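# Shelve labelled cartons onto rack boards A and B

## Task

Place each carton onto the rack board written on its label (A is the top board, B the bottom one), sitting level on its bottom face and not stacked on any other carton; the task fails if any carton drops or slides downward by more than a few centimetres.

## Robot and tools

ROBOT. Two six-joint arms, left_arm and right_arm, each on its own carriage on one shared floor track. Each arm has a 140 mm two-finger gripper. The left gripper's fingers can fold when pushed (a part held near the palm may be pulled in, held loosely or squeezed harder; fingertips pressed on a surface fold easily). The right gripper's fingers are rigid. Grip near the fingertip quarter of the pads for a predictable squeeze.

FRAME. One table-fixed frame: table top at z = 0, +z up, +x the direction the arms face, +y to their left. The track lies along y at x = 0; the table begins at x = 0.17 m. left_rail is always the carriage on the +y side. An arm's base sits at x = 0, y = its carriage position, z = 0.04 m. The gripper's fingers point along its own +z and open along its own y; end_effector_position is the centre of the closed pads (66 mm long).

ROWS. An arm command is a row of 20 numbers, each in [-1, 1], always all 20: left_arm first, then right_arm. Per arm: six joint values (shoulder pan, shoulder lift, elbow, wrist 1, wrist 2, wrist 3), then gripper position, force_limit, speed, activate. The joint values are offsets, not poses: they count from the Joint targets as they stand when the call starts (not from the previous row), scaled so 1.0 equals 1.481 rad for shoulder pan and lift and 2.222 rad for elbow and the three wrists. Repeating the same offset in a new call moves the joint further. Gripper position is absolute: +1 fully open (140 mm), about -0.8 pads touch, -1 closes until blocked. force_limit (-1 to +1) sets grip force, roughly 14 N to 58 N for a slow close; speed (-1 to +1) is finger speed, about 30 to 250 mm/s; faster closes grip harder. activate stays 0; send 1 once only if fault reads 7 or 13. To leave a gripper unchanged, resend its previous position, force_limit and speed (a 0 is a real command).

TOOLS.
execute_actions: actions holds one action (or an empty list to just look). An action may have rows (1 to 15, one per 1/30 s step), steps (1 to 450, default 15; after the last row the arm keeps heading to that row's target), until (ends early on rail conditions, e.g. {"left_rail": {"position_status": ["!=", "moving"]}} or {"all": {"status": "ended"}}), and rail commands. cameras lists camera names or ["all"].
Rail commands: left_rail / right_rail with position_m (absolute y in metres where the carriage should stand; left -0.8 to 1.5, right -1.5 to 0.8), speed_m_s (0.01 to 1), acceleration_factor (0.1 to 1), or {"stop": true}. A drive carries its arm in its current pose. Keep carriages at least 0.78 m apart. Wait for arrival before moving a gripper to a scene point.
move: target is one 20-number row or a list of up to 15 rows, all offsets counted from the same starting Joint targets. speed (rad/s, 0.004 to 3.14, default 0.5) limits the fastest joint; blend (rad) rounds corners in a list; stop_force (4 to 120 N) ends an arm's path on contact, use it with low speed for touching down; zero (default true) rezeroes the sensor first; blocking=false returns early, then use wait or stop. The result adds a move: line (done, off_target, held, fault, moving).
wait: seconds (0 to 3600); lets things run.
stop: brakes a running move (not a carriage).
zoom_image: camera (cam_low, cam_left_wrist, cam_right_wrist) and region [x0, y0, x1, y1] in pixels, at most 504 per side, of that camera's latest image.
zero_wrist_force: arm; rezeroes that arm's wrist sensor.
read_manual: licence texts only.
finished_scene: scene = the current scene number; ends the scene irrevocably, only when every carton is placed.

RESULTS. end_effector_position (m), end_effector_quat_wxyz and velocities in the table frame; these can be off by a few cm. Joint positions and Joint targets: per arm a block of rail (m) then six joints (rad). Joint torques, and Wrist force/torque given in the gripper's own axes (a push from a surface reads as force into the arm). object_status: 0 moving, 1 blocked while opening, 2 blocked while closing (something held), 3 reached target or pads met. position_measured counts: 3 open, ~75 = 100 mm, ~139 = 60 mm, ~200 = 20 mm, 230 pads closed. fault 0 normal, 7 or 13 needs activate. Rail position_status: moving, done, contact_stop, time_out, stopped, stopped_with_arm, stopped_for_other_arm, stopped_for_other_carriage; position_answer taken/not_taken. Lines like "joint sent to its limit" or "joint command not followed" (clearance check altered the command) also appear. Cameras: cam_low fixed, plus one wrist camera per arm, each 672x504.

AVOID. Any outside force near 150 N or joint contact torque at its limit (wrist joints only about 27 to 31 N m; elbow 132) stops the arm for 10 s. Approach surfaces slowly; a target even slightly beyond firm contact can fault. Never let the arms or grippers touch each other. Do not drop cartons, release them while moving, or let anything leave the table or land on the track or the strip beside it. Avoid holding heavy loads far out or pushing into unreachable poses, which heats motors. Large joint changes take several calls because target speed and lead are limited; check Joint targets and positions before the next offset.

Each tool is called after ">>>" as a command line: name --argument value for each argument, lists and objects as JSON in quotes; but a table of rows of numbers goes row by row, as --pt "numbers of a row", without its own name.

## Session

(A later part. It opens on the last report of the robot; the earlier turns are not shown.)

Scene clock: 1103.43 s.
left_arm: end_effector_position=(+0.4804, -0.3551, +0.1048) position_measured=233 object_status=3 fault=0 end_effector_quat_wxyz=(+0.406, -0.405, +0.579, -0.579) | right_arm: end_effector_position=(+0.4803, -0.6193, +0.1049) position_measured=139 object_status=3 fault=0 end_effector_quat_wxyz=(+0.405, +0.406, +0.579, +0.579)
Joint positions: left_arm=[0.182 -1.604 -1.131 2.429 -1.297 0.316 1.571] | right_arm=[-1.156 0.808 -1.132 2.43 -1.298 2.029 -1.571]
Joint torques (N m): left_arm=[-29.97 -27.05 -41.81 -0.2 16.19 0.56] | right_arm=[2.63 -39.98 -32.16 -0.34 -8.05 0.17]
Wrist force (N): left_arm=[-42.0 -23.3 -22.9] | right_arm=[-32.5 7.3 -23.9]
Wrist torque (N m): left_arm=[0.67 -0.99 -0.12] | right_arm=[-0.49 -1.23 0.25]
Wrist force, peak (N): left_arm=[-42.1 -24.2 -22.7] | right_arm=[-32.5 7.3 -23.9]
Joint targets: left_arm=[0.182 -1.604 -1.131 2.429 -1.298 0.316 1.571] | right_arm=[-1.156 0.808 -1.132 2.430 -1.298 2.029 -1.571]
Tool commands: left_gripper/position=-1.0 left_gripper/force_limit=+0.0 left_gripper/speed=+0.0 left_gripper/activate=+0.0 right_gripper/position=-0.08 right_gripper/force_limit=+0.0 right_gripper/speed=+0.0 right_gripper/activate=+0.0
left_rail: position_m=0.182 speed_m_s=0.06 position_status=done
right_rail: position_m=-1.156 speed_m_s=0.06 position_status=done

>>> move --pt "0 -0.06512 -0.00197 0.04537 0 0 -1 0 0 0 0 -0.06512 -0.00197 0.04537 0 0 -0.08 0 0 0" --pt "0 -0.12732 -0.00719 0.09205 0 0 -1 0 0 0 0 -0.12732 -0.00719 0.09205 0 0 -0.08 0 0 0" --pt "0 -0.18526 -0.01552 0.13899 0 0 -1 0 0 0 0 -0.18526 -0.01552 0.13899 0 0 -0.08 0 0 0" --pt "0 -0.22113 -0.0227 0.17009 0 0 -1 0 0 0 0 -0.22113 -0.0227 0.17009 0 0 -0.08 0 0 0" --pt "0 -0.26791 -0.03507 0.21364 0 0 -1 0 0 0 0 -0.26791 -0.03507 0.21364 0 0 -0.08 0 0 0" --pt "0 -0.30963 -0.04983 0.2562 0 0 -1 0 0 0 0 -0.30963 -0.04983 0.2562 0 0 -0.08 0 0 0" --pt "0 -0.34618 -0.06682 0.29756 0 0 -1 0 0 0 0 -0.34618 -0.06682 0.29756 0 0 -0.08 0 0 0" --speed '[0.1,0.12,0.18,0.18,0.18,0.18,0.18]' --blend '[0.02,0.02,0.02,0.02,0.02,0.02,0]' --cameras '["cam_left_wrist","cam_right_wrist"]'

>>> execute_actions --actions '[{"left_rail":{"position_m":0.3334,"speed_m_s":0.08,"acceleration_factor":0.2},"right_rail":{"position_m":-1.0038,"speed_m_s":0.08,"acceleration_factor":0.2},"steps":240,"until":{"all":{"status":"ended"}}}]' --cameras '["cam_left_wrist","cam_right_wrist"]'

Scene clock: 1142.03 s.
left_arm: end_effector_position=(+0.4804, -0.3551, +0.3719) position_measured=233 object_status=3 fault=0 end_effector_quat_wxyz=(+0.406, -0.405, +0.579, -0.579) | right_arm: end_effector_position=(+0.4803, -0.6192, +0.3717) position_measured=139 object_status=3 fault=0 end_effector_quat_wxyz=(+0.405, +0.406, +0.579, +0.579)
Joint positions: left_arm=[0.182 -1.604 -1.644 2.281 -0.637 0.316 1.571] | right_arm=[-1.156 0.808 -1.644 2.282 -0.637 2.029 -1.571]
Joint torques (N m): left_arm=[-31.54 -51.18 -72.65 -1.51 9.62 0.74] | right_arm=[23.89 -47.92 -60.13 -2.78 -17.95 0.03]
Wrist force (N): left_arm=[-33.9 9.5 -10.7] | right_arm=[-31.1 -10.5 -10.5]
Wrist torque (N m): left_arm=[-0.29 -0.94 0.29] | right_arm=[-0.05 -1.35 0.24]
Wrist force, peak (N): left_arm=[-42.3 -24.8 -23.6] | right_arm=[-39.9 -11.1 -13.4]
Joint targets: left_arm=[0.182 -1.604 -1.644 2.281 -0.636 0.316 1.571] | right_arm=[-1.156 0.808 -1.645 2.282 -0.637 2.029 -1.571]
left_rail: position_m=0.182 speed_m_s=0.06 position_status=done
right_rail: position_m=-1.156 speed_m_s=0.06 position_status=done
move: done
cam_left_wrist: T_world_to_cam=[[-0.0162, 0.00882, -0.99983, 0.39181], [0.00445, 0.99995, 0.00875, 0.34591], [0.99986, -0.00431, -0.01624, -0.29299]] pos_world=[0.29776, -0.35061, 0.38396]
cam_right_wrist: T_world_to_cam=[[-0.00413, -0.02545, 0.99967, -0.37839], [0.0343, -0.99909, -0.02529, -0.62399], [0.9994, 0.03419, 0.005, -0.28463]] pos_world=[0.3043, -0.62333, 0.3639]

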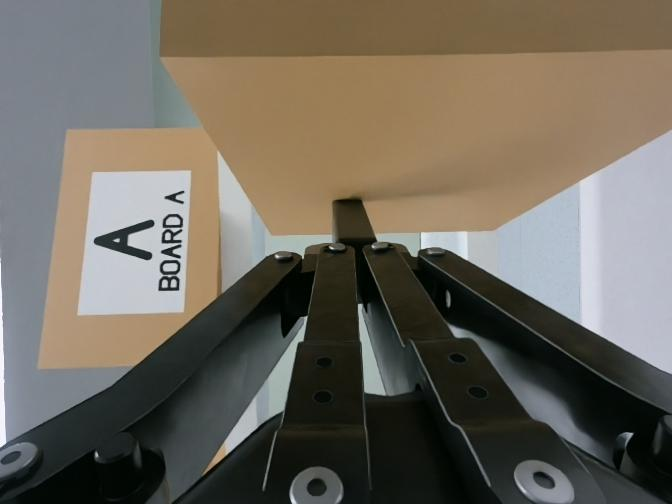

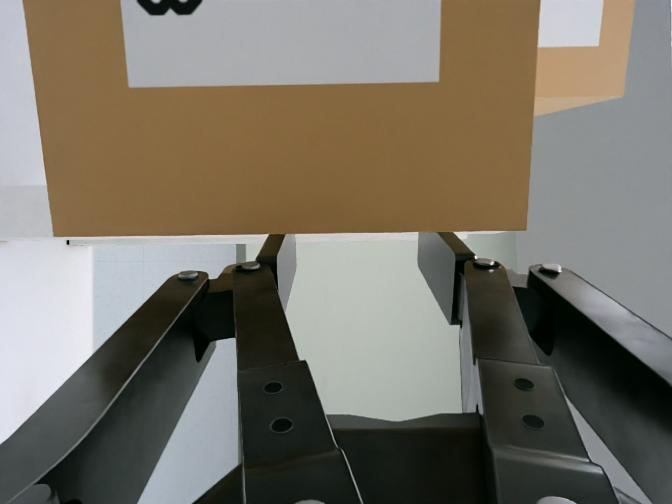

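Scene clock: 1144.77 s.
left_arm: end_effector_position=(+0.4804, -0.2033, +0.3720) position_measured=233 object_status=3 fault=0 end_effector_quat_wxyz=(+0.406, -0.405, +0.579, -0.579) | right_arm: end_effector_position=(+0.4803, -0.4674, +0.3718) position_measured=139 object_status=3 fault=0 end_effector_quat_wxyz=(+0.405, +0.406, +0.579, +0.579)
Joint positions: left_arm=[0.333 -1.604 -1.644 2.281 -0.636 0.316 1.571] | right_arm=[-1.004 0.808 -1.645 2.282 -0.637 2.029 -1.571]
Joint torques (N m): left_arm=[-32.34 -45.48 -62.55 -2.51 11.24 0.26] | right_arm=[24.3 -46.5 -57.01 -4.53 -14.42 0.25]
Wrist force (N): left_arm=[-35.4 9.8 -11.3] | right_arm=[-32.9 -10.8 -11.1]
Wrist torque (N m): left_arm=[-0.27 -1.02 0.30] | right_arm=[-0.08 -1.36 0.25]
Wrist force, peak (N): left_arm=[-36.0 9.9 -11.7] | right_arm=[-33.5 -10.7 -11.2]
Joint targets: left_arm=[0.333 -1.604 -1.644 2.281 -0.636 0.316 1.571] | right_arm=[-1.004 0.808 -1.645 2.282 -0.637 2.029 -1.571]
Tool commands: left_gripper/position=-1.0 left_gripper/force_limit=+0.0 left_gripper/speed=+0.0 left_gripper/activate=+0.0 right_gripper/position=-0.08 right_gripper/force_limit=+0.0 right_gripper/speed=+0.0 right_gripper/activate=+0.0
left_rail: position_m=0.333 speed_m_s=0.08 position_status=done
right_rail: position_m=-1.004 speed_m_s=0.08 position_status=done
cam_left_wrist: T_world_to_cam=[[-0.0162, 0.00882, -0.99983, 0.39058], [0.00445, 0.99995, 0.00875, 0.19412], [0.99986, -0.00431, -0.01624, -0.29234]] pos_world=[0.29776, -0.19881, 0.38406]
cam_right_wrist: T_world_to_cam=[[-0.00413, -0.02545, 0.99967, -0.37463], [0.0343, -0.99909, -0.02529, -0.47233], [0.9994, 0.03419, 0.005, -0.28982]] pos_world=[0.3043, -0.47153, 0.36401]

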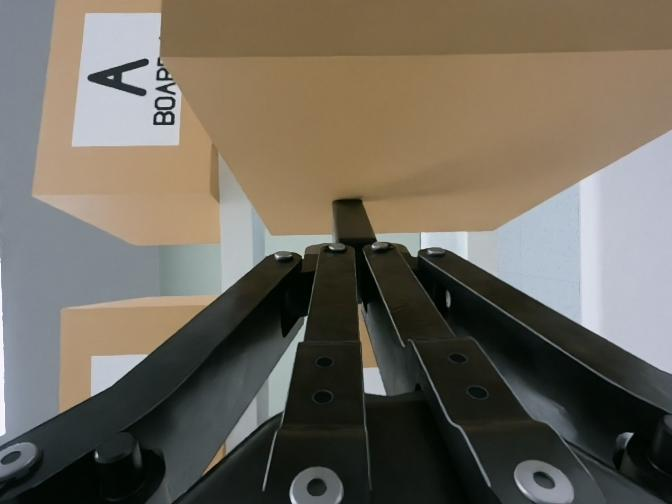

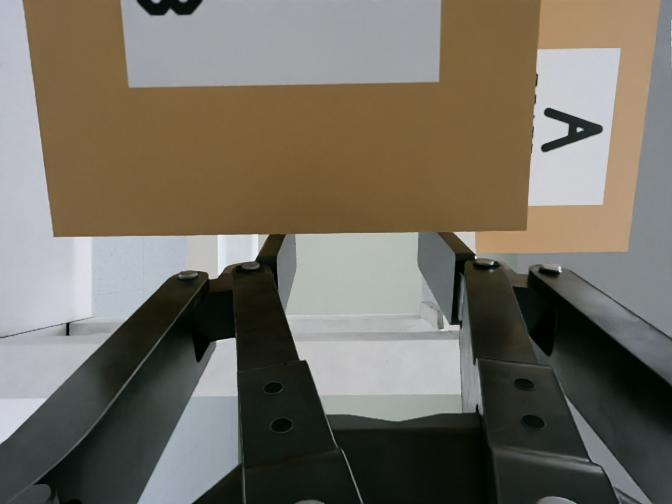

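>>> move --pt "0.02104 0.00606 -0.00367 -0.00037 0.01402 0 -1 0 0 0 -0.01505 0.00606 -0.00367 -0.00037 -0.01003 0 -0.08 0 0 0" --pt "0.06853 0.0213 -0.0131 -0.00109 0.04568 0 -1 0 0 0 -0.04784 0.0213 -0.0131 -0.00109 -0.03188 0 -0.08 0 0 0" --pt "0.11429 0.03808 -0.02384 -0.00154 0.07618 0 -1 0 0 0 -0.07799 0.03808 -0.02384 -0.00154 -0.05198 0 -0.08 0 0 0" --pt "0.15808 0.05614 -0.03583 -0.0016 0.10537 0 -1 0 0 0 -0.10564 0.05614 -0.03583 -0.0016 -0.07041 0 -0.08 0 0 0" --pt "0.19976 0.07528 -0.04898 -0.00119 0.13314 0 -1 0 0 0 -0.13097 0.07528 -0.04898 -0.00119 -0.08729 0 -0.08 0 0 0" --pt "0.23925 0.09528 -0.06325 -0.00025 0.15946 0 -1 0 0 0 -0.15415 0.09528 -0.06325 -0.00025 -0.10274 0 -0.08 0 0 0" --pt "0.27652 0.116 -0.07859 0.00127 0.18431 0 -1 0 0 0 -0.17536 0.116 -0.07859 0.00127 -0.11688 0 -0.08 0 0 0" --pt "0.31162 0.13731 -0.09494 0.00342 0.2077 0 -1 0 0 0 -0.19477 0.13731 -0.09494 0.00342 -0.12982 0 -0.08 0 0 0" --pt "0.3446 0.15911 -0.11226 0.00621 0.22968 0 -1 0 0 0 -0.21256 0.15911 -0.11226 0.00621 -0.14168 0 -0.08 0 0 0" --pt "0.37555 0.18132 -0.13053 0.00968 0.25031 0 -1 0 0 0 -0.22889 0.18132 -0.13053 0.00968 -0.15256 0 -0.08 0 0 0" --speed '[0.1,0.12,0.14,0.14,0.14,0.14,0.14,0.14,0.14,0.12]' --blend '[0.02,0.02,0.02,0.02,0.02,0.02,0.02,0.02,0.02,0]' --cameras '["cam_left_wrist","cam_right_wrist"]'

Scene clock: 1163.63 s.
left_arm: end_effector_position=(+0.7633, -0.2033, +0.3719) position_measured=233 object_status=3 fault=0 end_effector_quat_wxyz=(+0.406, -0.405, +0.579, -0.579) | right_arm: end_effector_position=(+0.7632, -0.4674, +0.3718) position_measured=139 object_status=3 fault=0 end_effector_quat_wxyz=(+0.405, +0.406, +0.579, +0.579)
Joint positions: left_arm=[0.333 -1.048 -1.376 1.991 -0.615 0.872 1.571] | right_arm=[-1.004 0.469 -1.376 1.992 -0.615 1.691 -1.571]
Joint torques (N m): left_arm=[-13.51 -42.24 -72.81 -2.65 18.6 0.28] | right_arm=[12.34 -52.9 -58.88 -3.37 -17.74 0.14]
Wrist force (N): left_arm=[-33.2 7.8 -10.4] | right_arm=[-29.7 -12.3 -10.2]
Wrist torque (N m): left_arm=[-0.16 -0.89 0.28] | right_arm=[0.26 -1.47 -0.27]
Wrist force, peak (N): left_arm=[-37.2 8.7 -11.9] | right_arm=[-34.6 -12.0 -11.6]
Joint targets: left_arm=[0.333 -1.048 -1.375 1.991 -0.615 0.872 1.571] | right_arm=[-1.004 0.469 -1.376 1.992 -0.615 1.690 -1.571]
left_rail: position_m=0.333 speed_m_s=0.08 position_status=done
right_rail: position_m=-1.004 speed_m_s=0.08 position_status=done
move: done; blend cut to 0.0156 rad at target 1
cam_left_wrist: T_world_to_cam=[[-0.0165, 0.00881, -0.99982, 0.39523], [0.00435, 0.99995, 0.00874, 0.19292], [0.99985, -0.00421, -0.01654, -0.57516]] pos_world=[0.58076, -0.19881, 0.38396]
cam_right_wrist: T_world_to_cam=[[-0.00403, -0.02554, 0.99967, -0.37356], [0.0342, -0.99909, -0.02539, -0.48184], [0.99941, 0.03409, 0.0049, -0.57257]] pos_world=[0.5872, -0.47143, 0.36401]

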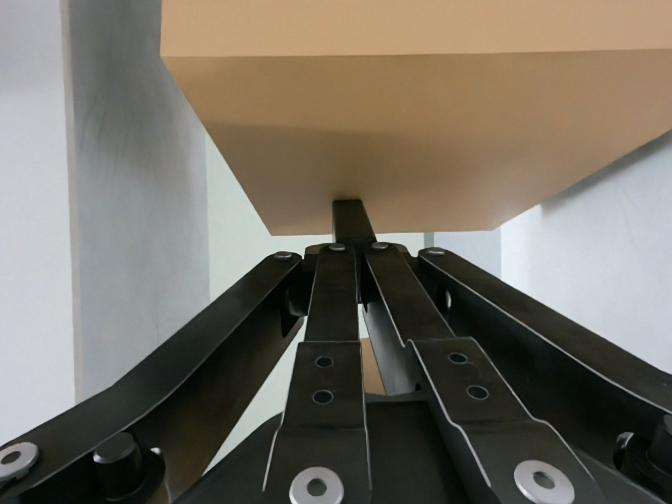

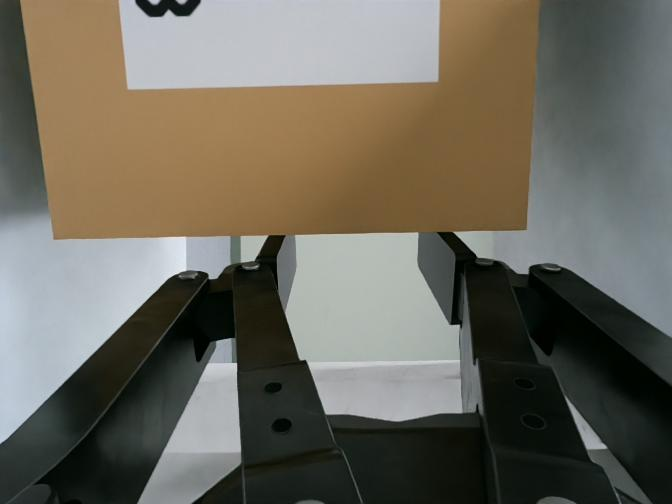

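>>> move --target '[0,0.02955,0.014247,-0.033943,0,0,-1,0,0,0,0,0.02955,0.014247,-0.033943,0,0,-0.08,0,0,0]' --speed 0.02 --stop_force 12

Scene clock: 1172.80 s.
left_arm: end_effector_position=(+0.7637, -0.2037, +0.3487) position_measured=233 object_status=3 fault=0 end_effector_quat_wxyz=(+0.406, -0.405, +0.579, -0.579) | right_arm: end_effector_position=(+0.7637, -0.4673, +0.3484) position_measured=139 object_status=3 fault=0 end_effector_quat_wxyz=(+0.405, +0.406, +0.579, +0.579)
Joint positions: left_arm=[0.333 -1.048 -1.35 2.009 -0.659 0.872 1.571] | right_arm=[-1.004 0.469 -1.35 2.01 -0.66 1.69 -1.571]
Joint torques (N m): left_arm=[-21.37 -73.44 -66.29 -1.62 17.77 0.48] | right_arm=[18.48 -73.32 -53.2 -2.04 -18.04 0.18]
Wrist force (N): left_arm=[-37.8 -3.0 -13.0] | right_arm=[-34.3 -2.7 -12.1]
Wrist torque (N m): left_arm=[0.07 -1.06 0.15] | right_arm=[0.31 -1.56 0.09]
Wrist force, peak (N): left_arm=[-40.4 -10.5 -15.0] | right_arm=[-35.2 2.7 -15.2]
Joint targets: left_arm=[0.333 -1.048 -1.350 2.009 -0.659 0.872 1.571] | right_arm=[-1.004 0.469 -1.350 2.010 -0.660 1.690 -1.571]
left_rail: position_m=0.333 speed_m_s=0.08 position_status=done
right_rail: position_m=-1.004 speed_m_s=0.08 position_status=done
move: contact (left_arm, right_arm); left_arm: the wrist 1 is farthest, 0.032 rad from its target; right_arm: the wrist 1 is farthest, 0.031 rad from its target

>>> execute_actions --actions '[{"left_rail":{"position_m":0.3384,"speed_m_s":0.03,"acceleration_factor":0.15},"right_rail":{"position_m":-1.0198,"speed_m_s":0.06,"acceleration_factor":0.15},"steps":120,"until":{"all":{"status":"ended"}}}]' --cameras '["cam_right_wrist"]'

>>> move --target '[-0.03048,-0.03963,0.01019,0.01643,-0.02032,0,-1,0,0,0,0.01637,-0.03963,0.01,0.01643,0.01091,0,-0.08,0,0,0]' --speed 0.06 --cameras '["cam_right_wrist","cam_left_wrist"]'

Scene clock: 1182.40 s.
left_arm: end_effector_position=(+0.7637, -0.1987, +0.3488) position_measured=233 object_status=3 fault=0 end_effector_quat_wxyz=(+0.406, -0.405, +0.579, -0.579) | right_arm: end_effector_position=(+0.7637, -0.4832, +0.3485) position_measured=139 object_status=3 fault=0 end_effector_quat_wxyz=(+0.405, +0.406, +0.579, +0.579)
Joint positions: left_arm=[0.338 -1.048 -1.35 2.009 -0.659 0.872 1.571] | right_arm=[-1.02 0.469 -1.35 2.01 -0.66 1.69 -1.571]
Joint torques (N m): left_arm=[-6.11 -73.92 -30.7 -3.06 -2.5 0.6] | right_arm=[-7.15 -70.55 -27.06 -5.6 2.95 0.27]
Wrist force (N): left_arm=[-1.1 1.5 0.3] | right_arm=[4.6 0.3 1.8]
Wrist torque (N m): left_arm=[-0.03 0.26 0.21] | right_arm=[0.22 -1.21 0.27]
Wrist force, peak (N): left_arm=[-38.3 -3.1 -12.6] | right_arm=[-35.2 -3.5 -12.3]
Joint targets: left_arm=[0.338 -1.048 -1.350 2.009 -0.659 0.872 1.571] | right_arm=[-1.020 0.469 -1.350 2.010 -0.660 1.690 -1.571]
Tool commands: left_gripper/position=-1.0 left_gripper/force_limit=+0.0 left_gripper/speed=+0.0 left_gripper/activate=+0.0 right_gripper/position=-0.08 right_gripper/force_limit=+0.0 right_gripper/speed=+0.0 right_gripper/activate=+0.0
left_rail: position_m=0.338 speed_m_s=0.03 position_status=done
right_rail: position_m=-1.020 speed_m_s=0.06 position_status=done
cam_right_wrist: T_world_to_cam=[[-0.00422, -0.02565, 0.99966, -0.35051], [0.0342, -0.99909, -0.02549, -0.4982], [0.99941, 0.03408, 0.0051, -0.57248]] pos_world=[0.5877, -0.48723, 0.34061]

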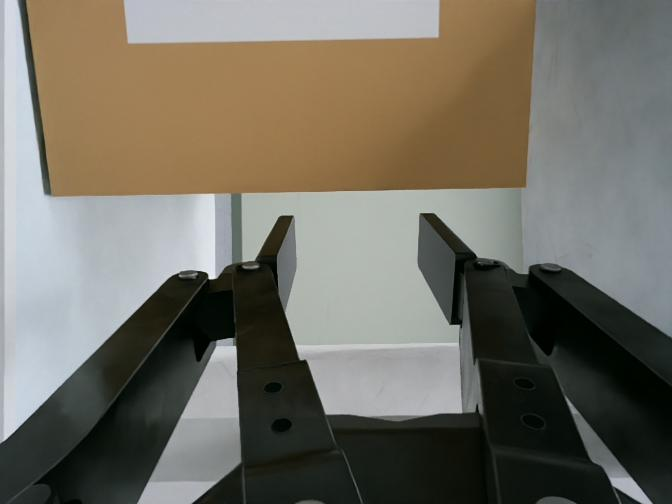

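Scene clock: 1183.73 s.
left_arm: end_effector_position=(+0.7338, -0.1978, +0.3719) position_measured=233 object_status=3 fault=0 end_effector_quat_wxyz=(+0.406, -0.405, +0.580, -0.579) | right_arm: end_effector_position=(+0.7334, -0.4834, +0.3719) position_measured=139 object_status=3 fault=0 end_effector_quat_wxyz=(+0.405, +0.406, +0.579, +0.579)
Joint positions: left_arm=[0.338 -1.093 -1.409 2.032 -0.622 0.828 1.571] | right_arm=[-1.02 0.493 -1.409 2.032 -0.623 1.715 -1.571]
Joint torques (N m): left_arm=[-13.49 -79.38 -31.15 0.44 -2.6 0.23] | right_arm=[10.94 -65.85 -27.43 0.56 3.36 0.06]
Wrist force (N): left_arm=[-1.1 1.7 0.3] | right_arm=[4.5 0.1 2.1]
Wrist torque (N m): left_arm=[0.00 0.27 0.20] | right_arm=[0.16 -1.20 0.21]
Wrist force, peak (N): left_arm=[-2.4 2.1 0.2] | right_arm=[4.8 -0.1 1.8]
Joint targets: left_arm=[0.338 -1.093 -1.409 2.032 -0.622 0.827 1.571] | right_arm=[-1.020 0.493 -1.409 2.032 -0.623 1.715 -1.571]
left_rail: position_m=0.338 speed_m_s=0.03 position_status=done
right_rail: position_m=-1.020 speed_m_s=0.06 position_status=done
move: done
cam_left_wrist: T_world_to_cam=[[-0.0165, 0.00902, -0.99982, 0.39474], [0.00426, 0.99995, 0.00895, 0.18752], [0.99986, -0.00411, -0.01654, -0.54552]] pos_world=[0.55116, -0.19331, 0.38396]
cam_right_wrist: T_world_to_cam=[[-0.00422, -0.02565, 0.99966, -0.37403], [0.0342, -0.99909, -0.02549, -0.49687], [0.99941, 0.03408, 0.0051, -0.54231]] pos_world=[0.5574, -0.48753, 0.36401]
Images, in order (width x height): cam_left_wrist 672x504, cam_right_wrist 672x504.

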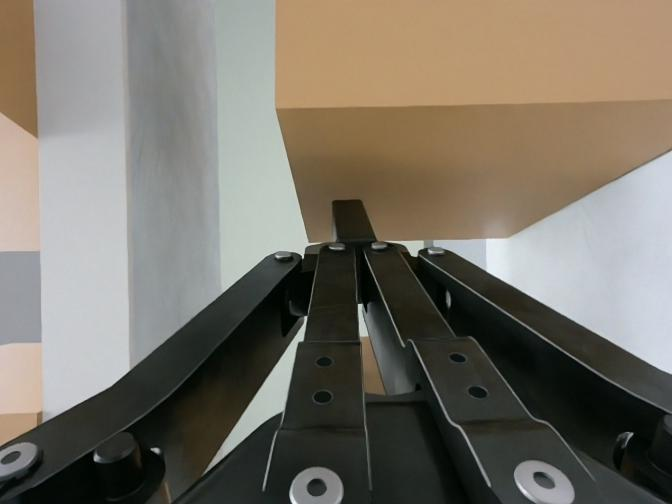

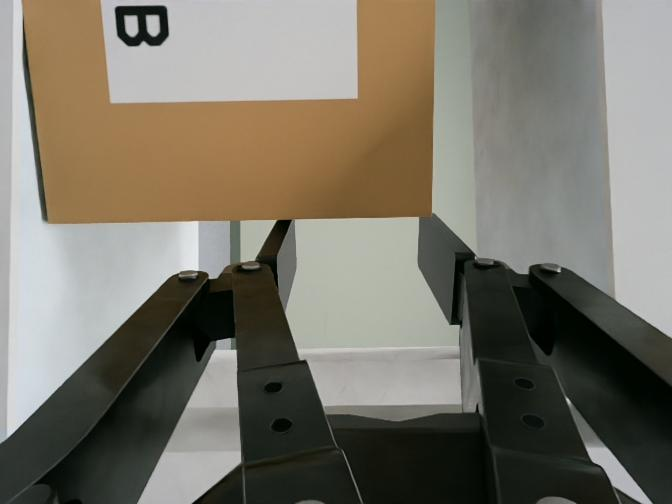

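>>> execute_actions --actions '[{"left_rail":{"position_m":0.3484,"speed_m_s":0.06,"acceleration_factor":0.15},"right_rail":{"position_m":-1.0338,"speed_m_s":0.06,"acceleration_factor":0.15},"steps":120,"until":{"all":{"status":"ended"}}}]'

>>> move --pt "-0.10535 -0.06383 0.04901 -0.00647 -0.07022 0 -1 0 0 0 0.05841 -0.06383 0.04901 -0.00647 0.03893 0 -0.08 0 0 0" --pt "-0.32356 -0.15305 0.10859 -0.00659 -0.21566 0 -1 0 0 0 0.19751 -0.15305 0.10859 -0.00659 0.13165 0 -0.08 0 0 0" --pt "-0.34835 -0.27327 0.12752 0.05462 -0.23218 0 -1 0 0 0 0.1354 -0.27327 0.12752 0.05462 0.09025 0 -0.08 0 0 0" --speed '[0.2,0.5,0.5]' --blend '[0.03,0.05,0]' --cameras '["all"]'

Scene clock: 1192.80 s.
left_arm: end_effector_position=(+0.7336, -0.1878, +0.3720) position_measured=233 object_status=3 fault=0 end_effector_quat_wxyz=(+0.406, -0.405, +0.580, -0.579) | right_arm: end_effector_position=(+0.7333, -0.4974, +0.3720) position_measured=139 object_status=3 fault=0 end_effector_quat_wxyz=(+0.405, +0.406, +0.579, +0.579)
Joint positions: left_arm=[0.348 -1.093 -1.409 2.032 -0.622 0.827 1.571] | right_arm=[-1.034 0.493 -1.409 2.032 -0.623 1.715 -1.571]
Joint torques (N m): left_arm=[-7.88 -77.3 -33.28 1.3 -2.32 0.76] | right_arm=[10.11 -69.07 -29.44 0.85 3.46 0.45]
Wrist force (N): left_arm=[-0.9 1.5 0.1] | right_arm=[4.4 -0.2 1.9]
Wrist torque (N m): left_arm=[-0.02 0.22 0.20] | right_arm=[0.08 -1.19 0.21]
Wrist force, peak (N): left_arm=[-1.3 1.5 0.1] | right_arm=[4.9 0.0 2.2]
Joint targets: left_arm=[0.348 -1.093 -1.409 2.032 -0.622 0.827 1.571] | right_arm=[-1.034 0.493 -1.409 2.032 -0.623 1.715 -1.571]
Tool commands: left_gripper/position=-1.0 left_gripper/force_limit=+0.0 left_gripper/speed=+0.0 left_gripper/activate=+0.0 right_gripper/position=-0.08 right_gripper/force_limit=+0.0 right_gripper/speed=+0.0 right_gripper/activate=+0.0
left_rail: position_m=0.348 speed_m_s=0.06 position_status=done
right_rail: position_m=-1.034 speed_m_s=0.06 position_status=done

Scene clock: 1195.17 s.
left_arm: end_effector_position=(+0.4806, -0.1284, +0.4208) position_measured=233 object_status=3 fault=0 end_effector_quat_wxyz=(+0.406, -0.405, +0.580, -0.579) | right_arm: end_effector_position=(+0.4806, -0.5572, +0.4206) position_measured=139 object_status=3 fault=0 end_effector_quat_wxyz=(+0.405, +0.406, +0.579, +0.579)
Joint positions: left_arm=[0.348 -1.609 -1.813 2.315 -0.501 0.312 1.571] | right_arm=[-1.034 0.694 -1.814 2.316 -0.502 1.915 -1.571]
Joint torques (N m): left_arm=[-15.67 -43.26 -33.77 1.2 -2.22 0.37] | right_arm=[-17.1 -35.4 -30.41 0.72 -2.92 0.41]
Wrist force (N): left_arm=[-1.0 1.4 0.2] | right_arm=[4.1 -0.7 2.8]
Wrist torque (N m): left_arm=[-0.05 0.24 0.20] | right_arm=[-0.07 -1.13 0.17]
Wrist force, peak (N): left_arm=[-4.0 1.3 -1.5] | right_arm=[6.1 -1.2 1.8]
Joint targets: left_arm=[0.348 -1.609 -1.814 2.315 -0.501 0.311 1.571] | right_arm=[-1.034 0.694 -1.814 2.316 -0.502 1.915 -1.571]
left_rail: position_m=0.348 speed_m_s=0.06 position_status=done
right_rail: position_m=-1.034 speed_m_s=0.06 position_status=done
move: done
cam_left_wrist: T_world_to_cam=[[-0.0162, 0.00902, -0.99983, 0.43864], [0.00445, 0.99995, 0.00895, 0.1186], [0.99986, -0.00431, -0.01624, -0.29152]] pos_world=[0.29806, -0.12381, 0.43276]
cam_right_wrist: T_world_to_cam=[[-0.00432, -0.02565, 0.99966, -0.42565], [0.03421, -0.99909, -0.02549, -0.56061], [0.9994, 0.03408, 0.0052, -0.28743]] pos_world=[0.3046, -0.56123, 0.41271]

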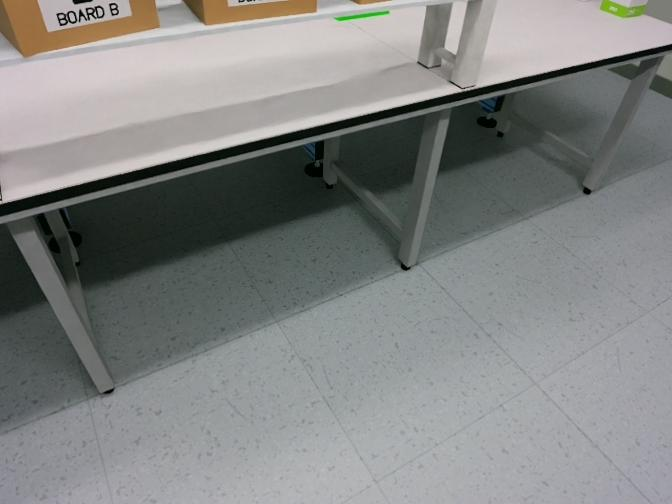

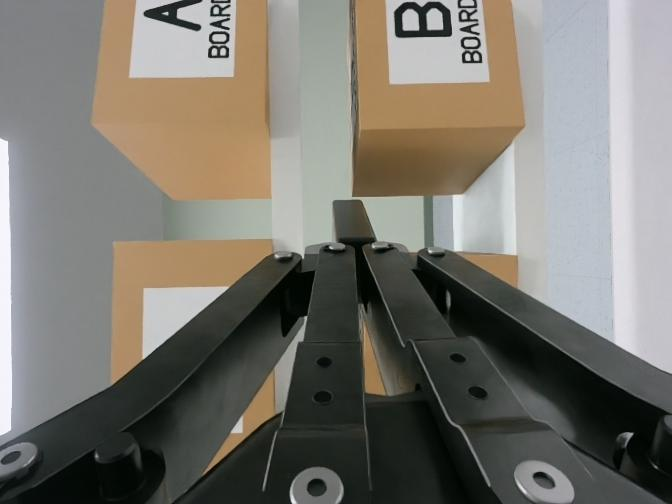

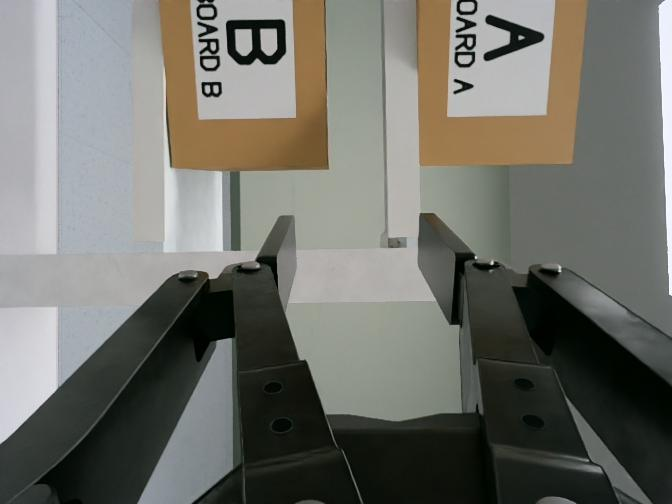

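>>> finished_scene --scene 2

The scene is finished: the task was done.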